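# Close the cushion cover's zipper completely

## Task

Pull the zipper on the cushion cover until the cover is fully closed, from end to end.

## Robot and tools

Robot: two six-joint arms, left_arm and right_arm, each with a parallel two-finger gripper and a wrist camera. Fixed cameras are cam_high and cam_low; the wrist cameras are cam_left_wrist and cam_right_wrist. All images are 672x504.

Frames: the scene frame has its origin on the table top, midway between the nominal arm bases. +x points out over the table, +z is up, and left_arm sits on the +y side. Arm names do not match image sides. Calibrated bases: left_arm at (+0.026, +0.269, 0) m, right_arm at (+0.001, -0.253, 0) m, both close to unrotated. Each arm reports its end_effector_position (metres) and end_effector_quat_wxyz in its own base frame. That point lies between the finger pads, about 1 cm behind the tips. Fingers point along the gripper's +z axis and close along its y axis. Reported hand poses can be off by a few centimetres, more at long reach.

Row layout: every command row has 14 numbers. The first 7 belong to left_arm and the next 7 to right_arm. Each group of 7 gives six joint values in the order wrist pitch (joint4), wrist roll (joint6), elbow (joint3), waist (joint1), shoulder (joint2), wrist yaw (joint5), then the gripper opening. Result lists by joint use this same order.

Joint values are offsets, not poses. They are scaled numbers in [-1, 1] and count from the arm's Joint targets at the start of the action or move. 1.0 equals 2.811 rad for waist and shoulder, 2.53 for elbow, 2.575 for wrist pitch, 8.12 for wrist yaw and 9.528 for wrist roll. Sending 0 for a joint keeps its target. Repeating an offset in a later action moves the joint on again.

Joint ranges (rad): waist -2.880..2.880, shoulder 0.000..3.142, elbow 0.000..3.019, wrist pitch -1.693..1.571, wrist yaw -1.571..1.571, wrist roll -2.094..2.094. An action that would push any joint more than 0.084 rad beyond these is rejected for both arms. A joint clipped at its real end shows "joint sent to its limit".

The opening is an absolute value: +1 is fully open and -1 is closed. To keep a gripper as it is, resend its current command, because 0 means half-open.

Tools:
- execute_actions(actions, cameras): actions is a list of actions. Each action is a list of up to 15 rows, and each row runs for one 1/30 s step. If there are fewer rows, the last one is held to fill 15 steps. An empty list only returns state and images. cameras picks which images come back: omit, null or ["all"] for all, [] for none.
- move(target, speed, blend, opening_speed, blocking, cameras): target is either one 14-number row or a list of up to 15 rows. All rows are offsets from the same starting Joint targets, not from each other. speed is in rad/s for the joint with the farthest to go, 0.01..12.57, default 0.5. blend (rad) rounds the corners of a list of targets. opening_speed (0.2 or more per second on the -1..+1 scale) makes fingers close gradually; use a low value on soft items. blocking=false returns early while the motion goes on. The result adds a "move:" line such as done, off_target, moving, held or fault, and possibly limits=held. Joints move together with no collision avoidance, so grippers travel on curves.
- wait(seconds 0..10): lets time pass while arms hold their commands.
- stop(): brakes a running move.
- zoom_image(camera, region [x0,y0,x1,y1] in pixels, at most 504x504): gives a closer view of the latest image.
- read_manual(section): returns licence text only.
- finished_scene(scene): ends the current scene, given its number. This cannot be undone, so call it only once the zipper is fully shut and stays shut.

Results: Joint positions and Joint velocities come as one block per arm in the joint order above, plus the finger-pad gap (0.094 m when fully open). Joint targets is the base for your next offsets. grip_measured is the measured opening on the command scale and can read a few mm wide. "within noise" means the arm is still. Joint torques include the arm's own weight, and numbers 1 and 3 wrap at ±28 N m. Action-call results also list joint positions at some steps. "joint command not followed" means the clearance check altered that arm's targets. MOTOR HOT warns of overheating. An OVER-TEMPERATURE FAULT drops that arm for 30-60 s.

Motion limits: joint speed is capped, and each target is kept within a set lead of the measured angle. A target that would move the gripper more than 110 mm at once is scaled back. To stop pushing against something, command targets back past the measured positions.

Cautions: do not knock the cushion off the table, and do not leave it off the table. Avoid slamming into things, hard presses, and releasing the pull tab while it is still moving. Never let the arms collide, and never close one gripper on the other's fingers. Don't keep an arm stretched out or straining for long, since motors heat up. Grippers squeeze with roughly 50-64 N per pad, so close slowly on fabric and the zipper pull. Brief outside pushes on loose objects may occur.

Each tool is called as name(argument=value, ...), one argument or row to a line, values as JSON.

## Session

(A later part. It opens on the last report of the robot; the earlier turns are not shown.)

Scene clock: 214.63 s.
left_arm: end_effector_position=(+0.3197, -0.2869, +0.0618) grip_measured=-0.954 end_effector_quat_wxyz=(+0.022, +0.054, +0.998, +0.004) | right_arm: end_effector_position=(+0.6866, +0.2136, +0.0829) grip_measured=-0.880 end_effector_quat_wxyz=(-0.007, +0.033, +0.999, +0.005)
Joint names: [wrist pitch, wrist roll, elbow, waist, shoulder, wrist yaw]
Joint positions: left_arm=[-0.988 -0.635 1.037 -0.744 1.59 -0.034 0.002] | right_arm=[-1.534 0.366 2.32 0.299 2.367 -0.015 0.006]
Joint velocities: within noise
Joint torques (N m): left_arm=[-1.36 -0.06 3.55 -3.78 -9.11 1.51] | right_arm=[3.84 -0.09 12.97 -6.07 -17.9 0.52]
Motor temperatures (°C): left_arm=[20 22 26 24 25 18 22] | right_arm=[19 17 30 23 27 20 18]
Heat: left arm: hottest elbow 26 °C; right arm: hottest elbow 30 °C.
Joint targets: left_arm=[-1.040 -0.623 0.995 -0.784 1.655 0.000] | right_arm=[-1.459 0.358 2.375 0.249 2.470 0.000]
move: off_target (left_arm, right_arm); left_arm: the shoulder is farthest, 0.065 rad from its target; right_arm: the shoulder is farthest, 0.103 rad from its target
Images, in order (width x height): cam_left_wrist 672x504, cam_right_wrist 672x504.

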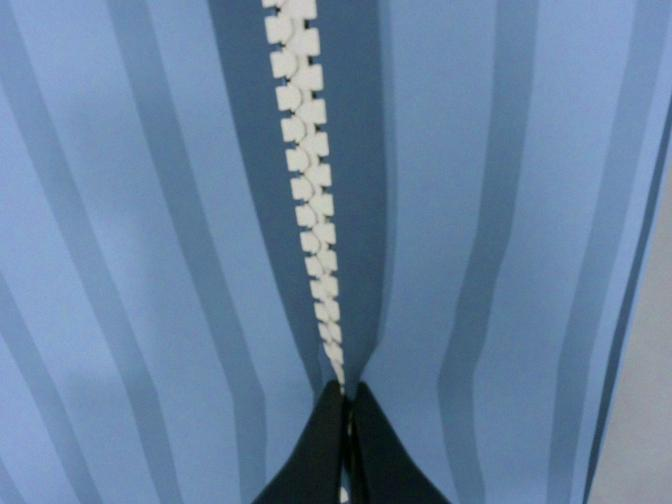

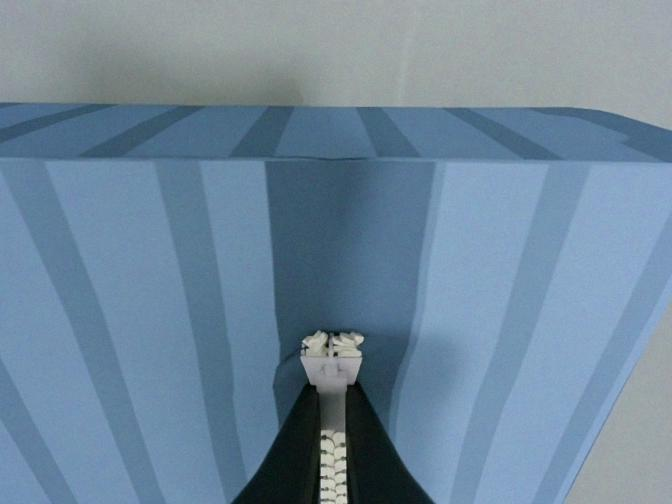

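move(
  target=[
    [0.0194,0,0,0.0142,0,0,-1,-0.0155,0,-0.0198,0.0110,-0.0285,0,-1],
    [0.0194,0,0,0.0142,0,0,-1,-0.0155,0,-0.0198,0.0110,-0.0285,0,-0.5],
    [0.0194,0,0,0.0142,0,0,-1,0.0062,0.0037,-0.0751,0.0199,-0.0630,0,-0.5],
  ],
  speed=0.15,
  opening_speed=0.6,
  cameras=["cam_right_wrist"],
)

zoom_image(
  camera="cam_right_wrist",
  region=[220, 250, 450, 500],
)

Scene clock: 219.30 s.
left_arm: end_effector_position=(+0.3212, -0.2891, +0.0618) grip_measured=-0.954 end_effector_quat_wxyz=(+0.019, +0.050, +0.998, -0.009) | right_arm: end_effector_position=(+0.6791, +0.2062, +0.0845) grip_measured=-0.501 end_effector_quat_wxyz=(+0.010, +0.044, +0.999, +0.005)
Joint names: [wrist pitch, wrist roll, elbow, waist, shoulder, wrist yaw]
Joint positions: left_arm=[-0.977 -0.635 1.037 -0.736 1.59 -0.011 0.002] | right_arm=[-1.449 0.382 2.198 0.295 2.298 -0.004 0.023]
Joint velocities: within noise
Joint torques (N m): left_arm=[0.34 -0.06 3.51 -0.97 -9.05 0.53] | right_arm=[0.92 0.11 7.69 -1.08 -26.58 0.13]
Motor temperatures (°C): left_arm=[20 22 26 24 26 18 22] | right_arm=[19 17 30 23 27 20 18]
Heat: left arm: hottest shoulder 26 °C; right arm: hottest elbow 30 °C.
Joint targets: left_arm=[-0.990 -0.623 0.995 -0.744 1.655 0.000] | right_arm=[-1.444 0.393 2.185 0.304 2.292 0.000]
move: off_target (left_arm); target 2's new numbers were sent with right_arm's wrist pitch 0.040 rad from that target; left_arm: the shoulder is farthest, 0.065 rad from its target
Images, in order (width x height): cam_right_wrist 672x504.

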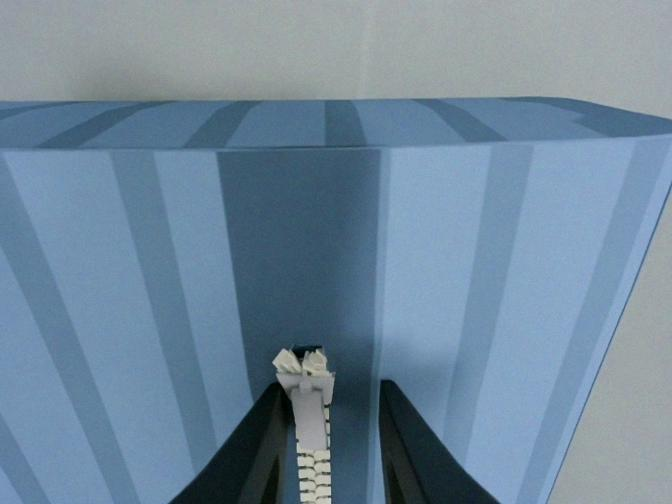

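Scaled by 2.016.

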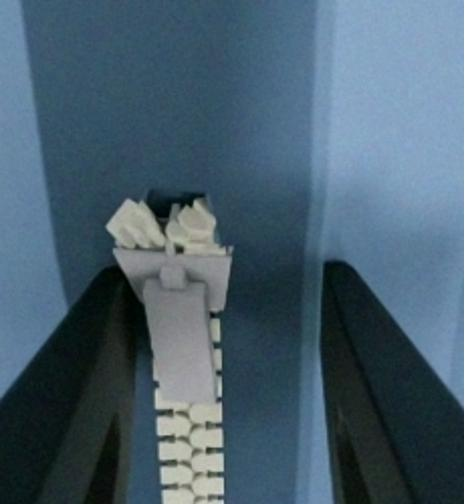

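move(
  target=[
    [0,0,0,0,0,0,-1,0.001,-0.003,0,0.0048,0.0170,0,-0.5],
    [0,0,0,0,0,0,-1,0.001,-0.003,0,0.0048,0.0170,0,-1],
  ],
  speed=0.1,
  opening_speed=0.5,
  cameras=["cam_right_wrist"],
)

zoom_image(
  camera="cam_right_wrist",
  region=[220, 250, 450, 500],
)

Scene clock: 222.27 s.
left_arm: end_effector_position=(+0.3212, -0.2891, +0.0618) grip_measured=-0.954 end_effector_quat_wxyz=(+0.019, +0.050, +0.998, -0.009) | right_arm: end_effector_position=(+0.6772, +0.2128, +0.0844) grip_measured=-0.862 end_effector_quat_wxyz=(+0.011, +0.035, +0.999, +0.004)
Joint names: [wrist pitch, wrist roll, elbow, waist, shoulder, wrist yaw]
Joint positions: left_arm=[-0.977 -0.635 1.037 -0.736 1.59 -0.011 0.002] | right_arm=[-1.448 0.375 2.197 0.305 2.297 -0.001 0.006]
Joint velocities: within noise
Joint torques (N m): left_arm=[0.34 -0.06 3.52 -0.97 -9.05 0.53] | right_arm=[0.99 -0.09 7.65 -0.85 -22.59 0.01]
Motor temperatures (°C): left_arm=[20 22 26 24 26 18 22] | right_arm=[19 17 30 23 27 20 18]
Heat: left arm: hottest shoulder 26 °C; right arm: hottest elbow 30 °C.
Joint targets: left_arm=[-0.990 -0.623 0.995 -0.744 1.655 0.000] | right_arm=[-1.441 0.364 2.185 0.318 2.340 0.000]
move: off_target (left_arm, right_arm); target 2's new numbers were sent with right_arm's shoulder 0.042 rad from that target; left_arm: the shoulder is farthest, 0.065 rad from its target; right_arm: the shoulder is farthest, 0.042 rad from its target
Images, in order (width x height): cam_right_wrist 672x504.

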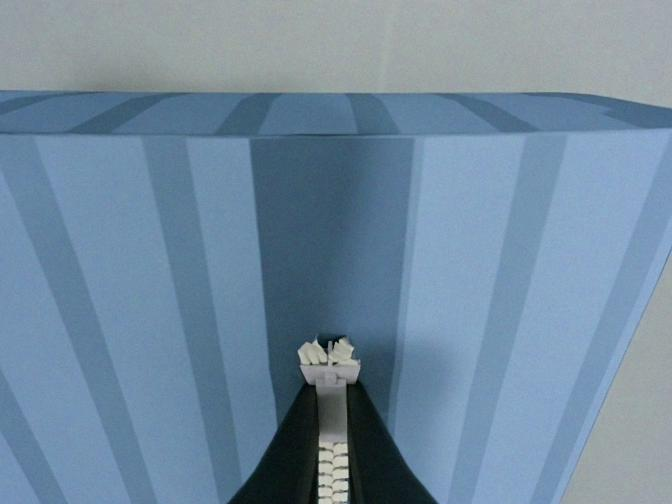

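Scaled by 2.016.

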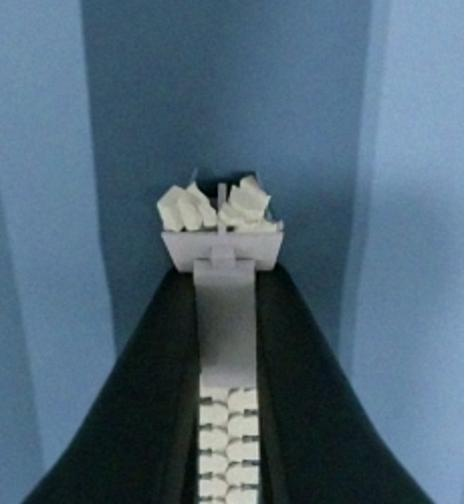

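move(
  target=[-0.0233,0,0,-0.0171,0,0,-1,-0.0307,-0.0015,0.1261,-0.0228,0.0722,0,-1],
  speed=0.1,
  cameras=["cam_left_wrist","cam_right_wrist","cam_high"],
)

zoom_image(
  camera="cam_right_wrist",
  region=[220, 250, 450, 500],
)

Scene clock: 225.70 s.
left_arm: end_effector_position=(+0.3241, -0.2877, +0.0637) grip_measured=-0.954 end_effector_quat_wxyz=(+0.028, +0.051, +0.998, -0.003) | right_arm: end_effector_position=(+0.6869, +0.2174, +0.0852) grip_measured=-0.864 end_effector_quat_wxyz=(-0.009, +0.031, +0.999, +0.002)
Joint names: [wrist pitch, wrist roll, elbow, waist, shoulder, wrist yaw]
Joint positions: left_arm=[-0.977 -0.635 1.039 -0.737 1.587 -0.031 0.002] | right_arm=[-1.557 0.366 2.35 0.305 2.38 -0.01 0.006]
Joint velocities: within noise
Joint torques (N m): left_arm=[0.66 -0.17 6.71 -0.26 -14.39 0.35] | right_arm=[0.9 0 8.5 -2.02 -26.99 0.09]
Motor temperatures (°C): left_arm=[20 22 26 24 26 18 22] | right_arm=[19 17 30 22 27 20 18]
Heat: left arm: hottest shoulder 26 °C; right arm: hottest elbow 30 °C.
Joint targets: left_arm=[-0.983 -0.635 1.037 -0.737 1.590 -0.023] | right_arm=[-1.547 0.367 2.348 0.305 2.381 -0.007]
move: held (left_arm, right_arm; a check stopped the path); limits=held; left_arm: the wrist pitch is farthest, 0.073 rad from its target; right_arm: the shoulder is farthest, 0.163 rad from its target
joint command not followed: on one or more control steps a check withheld the commanded joint targets of the left arm, and it was not sent them on those steps.
cause: the commanded joint targets, or the way to them, would bring a part of the robot too close to another arm (this arm's wrist (the part past the wrist pitch) and the right arm's forearm (the part past the elbow), at the place that arm was heading or pushing toward when its own hold began).
joint command not followed: on one or more control steps a check withheld the commanded joint targets of the right arm, and it was not sent them on those steps.
cause: the commanded joint targets, or the way to them, would bring a part of the robot too close to another arm (this arm's forearm (the part past the elbow) and the left arm's wrist (the part past the wrist pitch), where that arm would come to rest).
Images, in order (width x height): cam_high 672x504, cam_left_wrist 672x504, cam_right_wrist 672x504.

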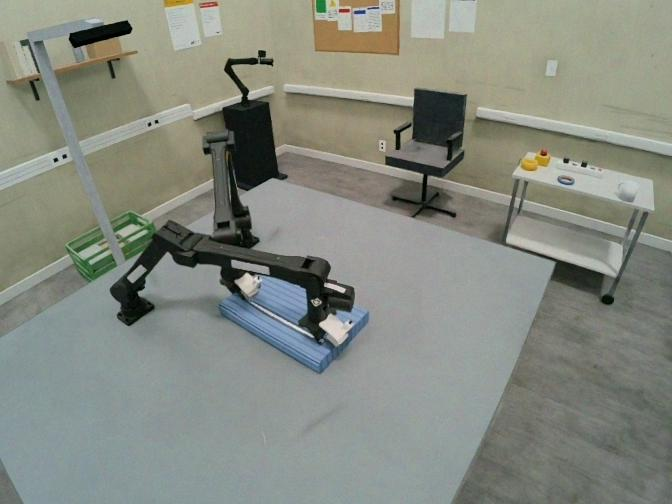

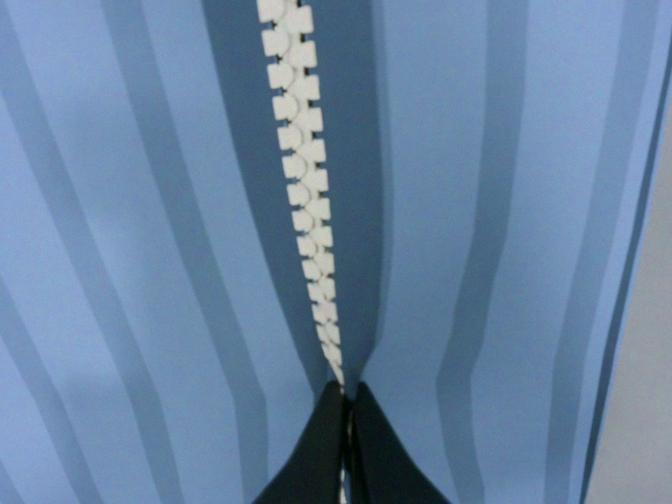

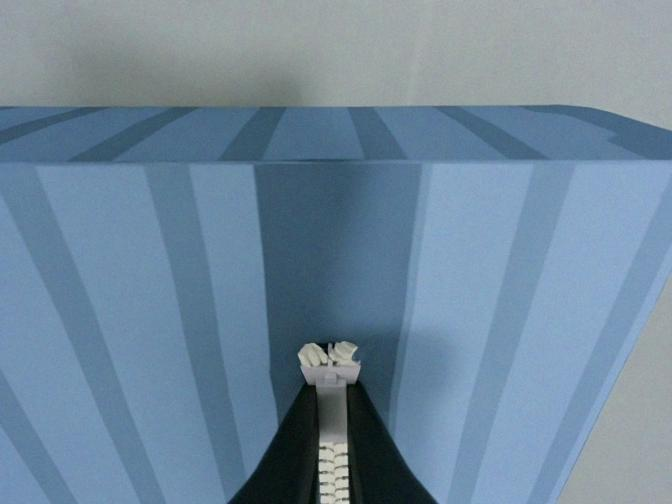

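Scaled by 2.016.

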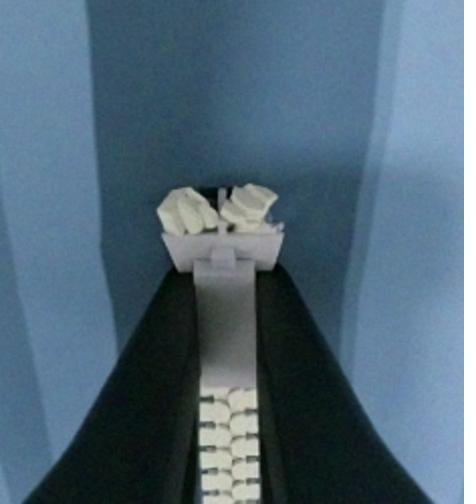

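move(
  target=[
    [0,0,0,0,0,0,-0.4,0,0,0,0,0,0,-0.5],
    [0,0,0,0,-0.0783,0,-0.4,0.0617,0.0035,-0.1198,0.0125,-0.0623,0,-0.5],
    [0,0,0,0,-0.0783,0,-0.4,0.0617,0.0035,-0.1198,0.0125,-0.0413,0,-0.5],
    [0,0,0,0,-0.0783,0,-0.4,0.0617,0.0035,-0.1198,0.0125,-0.0413,0,-1],
  ],
  speed=[0.2,0.3,0.15,0.15],
  opening_speed=0.7,
  cameras=["cam_left_wrist","cam_right_wrist"],
)

Scene clock: 231.13 s.
left_arm: end_effector_position=(+0.3271, -0.2917, +0.1482) grip_measured=-0.403 end_effector_quat_wxyz=(+0.104, +0.049, +0.991, -0.069) | right_arm: end_effector_position=(+0.6483, +0.2204, +0.0827) grip_measured=-0.897 end_effector_quat_wxyz=(+0.003, +0.032, +0.999, +0.005)
Joint names: [wrist pitch, wrist roll, elbow, waist, shoulder, wrist yaw]
Joint positions: left_arm=[-0.977 -0.635 1.039 -0.737 1.383 -0.025 0.028] | right_arm=[-1.398 0.39 2.059 0.327 2.222 -0.007 0.005]
Joint velocities: within noise
Joint torques (N m): left_arm=[1.03 -0.15 7.68 -0.32 -13.63 0.11] | right_arm=[0.95 0.09 7.41 -1.14 -21.66 -0.03]
Motor temperatures (°C): left_arm=[20 22 26 24 26 18 22] | right_arm=[19 17 30 22 27 20 18]
Heat: left arm: hottest shoulder 26 °C; right arm: hottest elbow 30 °C.
Joint targets: left_arm=[-0.983 -0.635 1.037 -0.737 1.370 -0.023] | right_arm=[-1.388 0.400 2.045 0.340 2.265 -0.007]
move: off_target (right_arm); target 4's new numbers were sent with right_arm's shoulder 0.043 rad from that target; right_arm: the shoulder is farthest, 0.043 rad from its target
Images, in order (width x height): cam_left_wrist 672x504, cam_right_wrist 672x504.

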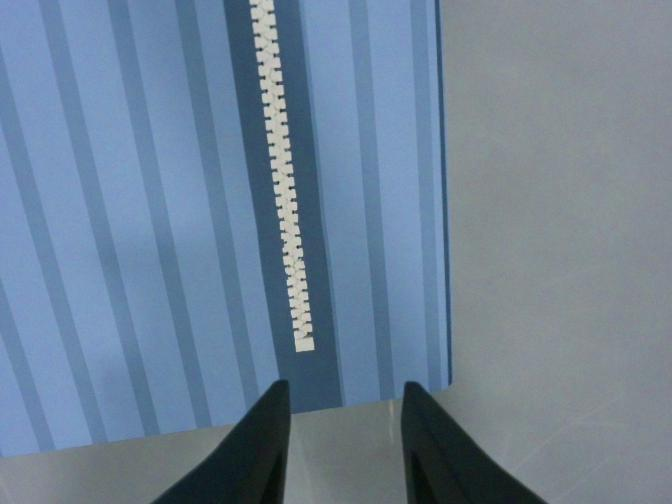

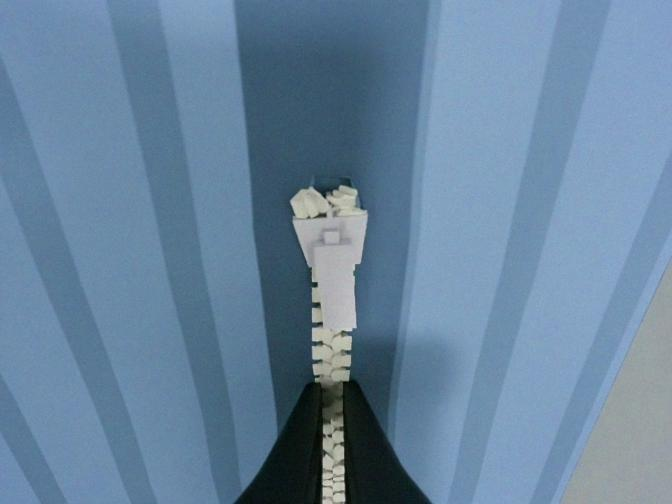

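move(
  target=[
    [0,0,0,0,0,0,-0.4,0,0,0,0,0,0,-0.4],
    [0,0,0,0,0,0,-0.4,0,0,0,0,-0.05,0,-0.2],
  ],
  speed=0.3,
  opening_speed=0.6,
  cameras=["cam_right_wrist"],
)

zoom_image(
  camera="cam_right_wrist",
  region=[270, 170, 400, 300],
)

Scene clock: 234.80 s.
left_arm: end_effector_position=(+0.3271, -0.2917, +0.1482) grip_measured=-0.403 end_effector_quat_wxyz=(+0.104, +0.049, +0.991, -0.069) | right_arm: end_effector_position=(+0.6447, +0.2191, +0.1342) grip_measured=-0.202 end_effector_quat_wxyz=(+0.036, +0.032, +0.999, +0.017)
Joint names: [wrist pitch, wrist roll, elbow, waist, shoulder, wrist yaw]
Joint positions: left_arm=[-0.977 -0.635 1.039 -0.737 1.383 -0.025 0.028] | right_arm=[-1.398 0.392 2.039 0.327 2.133 -0.007 0.037]
Joint velocities: within noise
Joint torques (N m): left_arm=[1.03 -0.16 7.66 -0.26 -13.8 0.1] | right_arm=[1.16 0.1 9.18 -0.97 -25.17 -0.03]
Motor temperatures (°C): left_arm=[20 22 26 24 26 18 22] | right_arm=[19 17 30 22 27 20 18]
Heat: left arm: hottest shoulder 26 °C; right arm: hottest elbow 30 °C.
Joint targets: left_arm=[-0.983 -0.635 1.037 -0.737 1.370 -0.023] | right_arm=[-1.388 0.400 2.045 0.340 2.124 -0.007]
move: done
Images, in order (width x height): cam_right_wrist 672x504.

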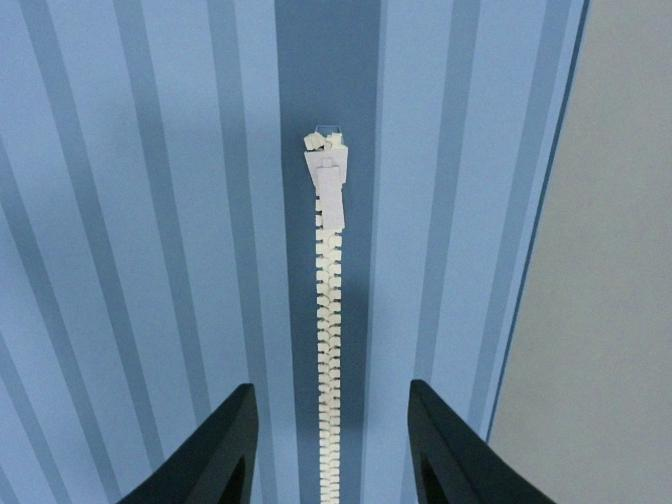

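Scaled by 3.877.

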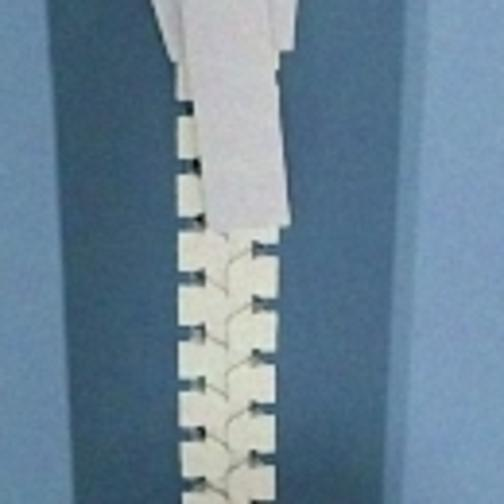

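Same end state as scene 1.

finished_scene(
  scene=2,
)

The scene is finished: the task was done.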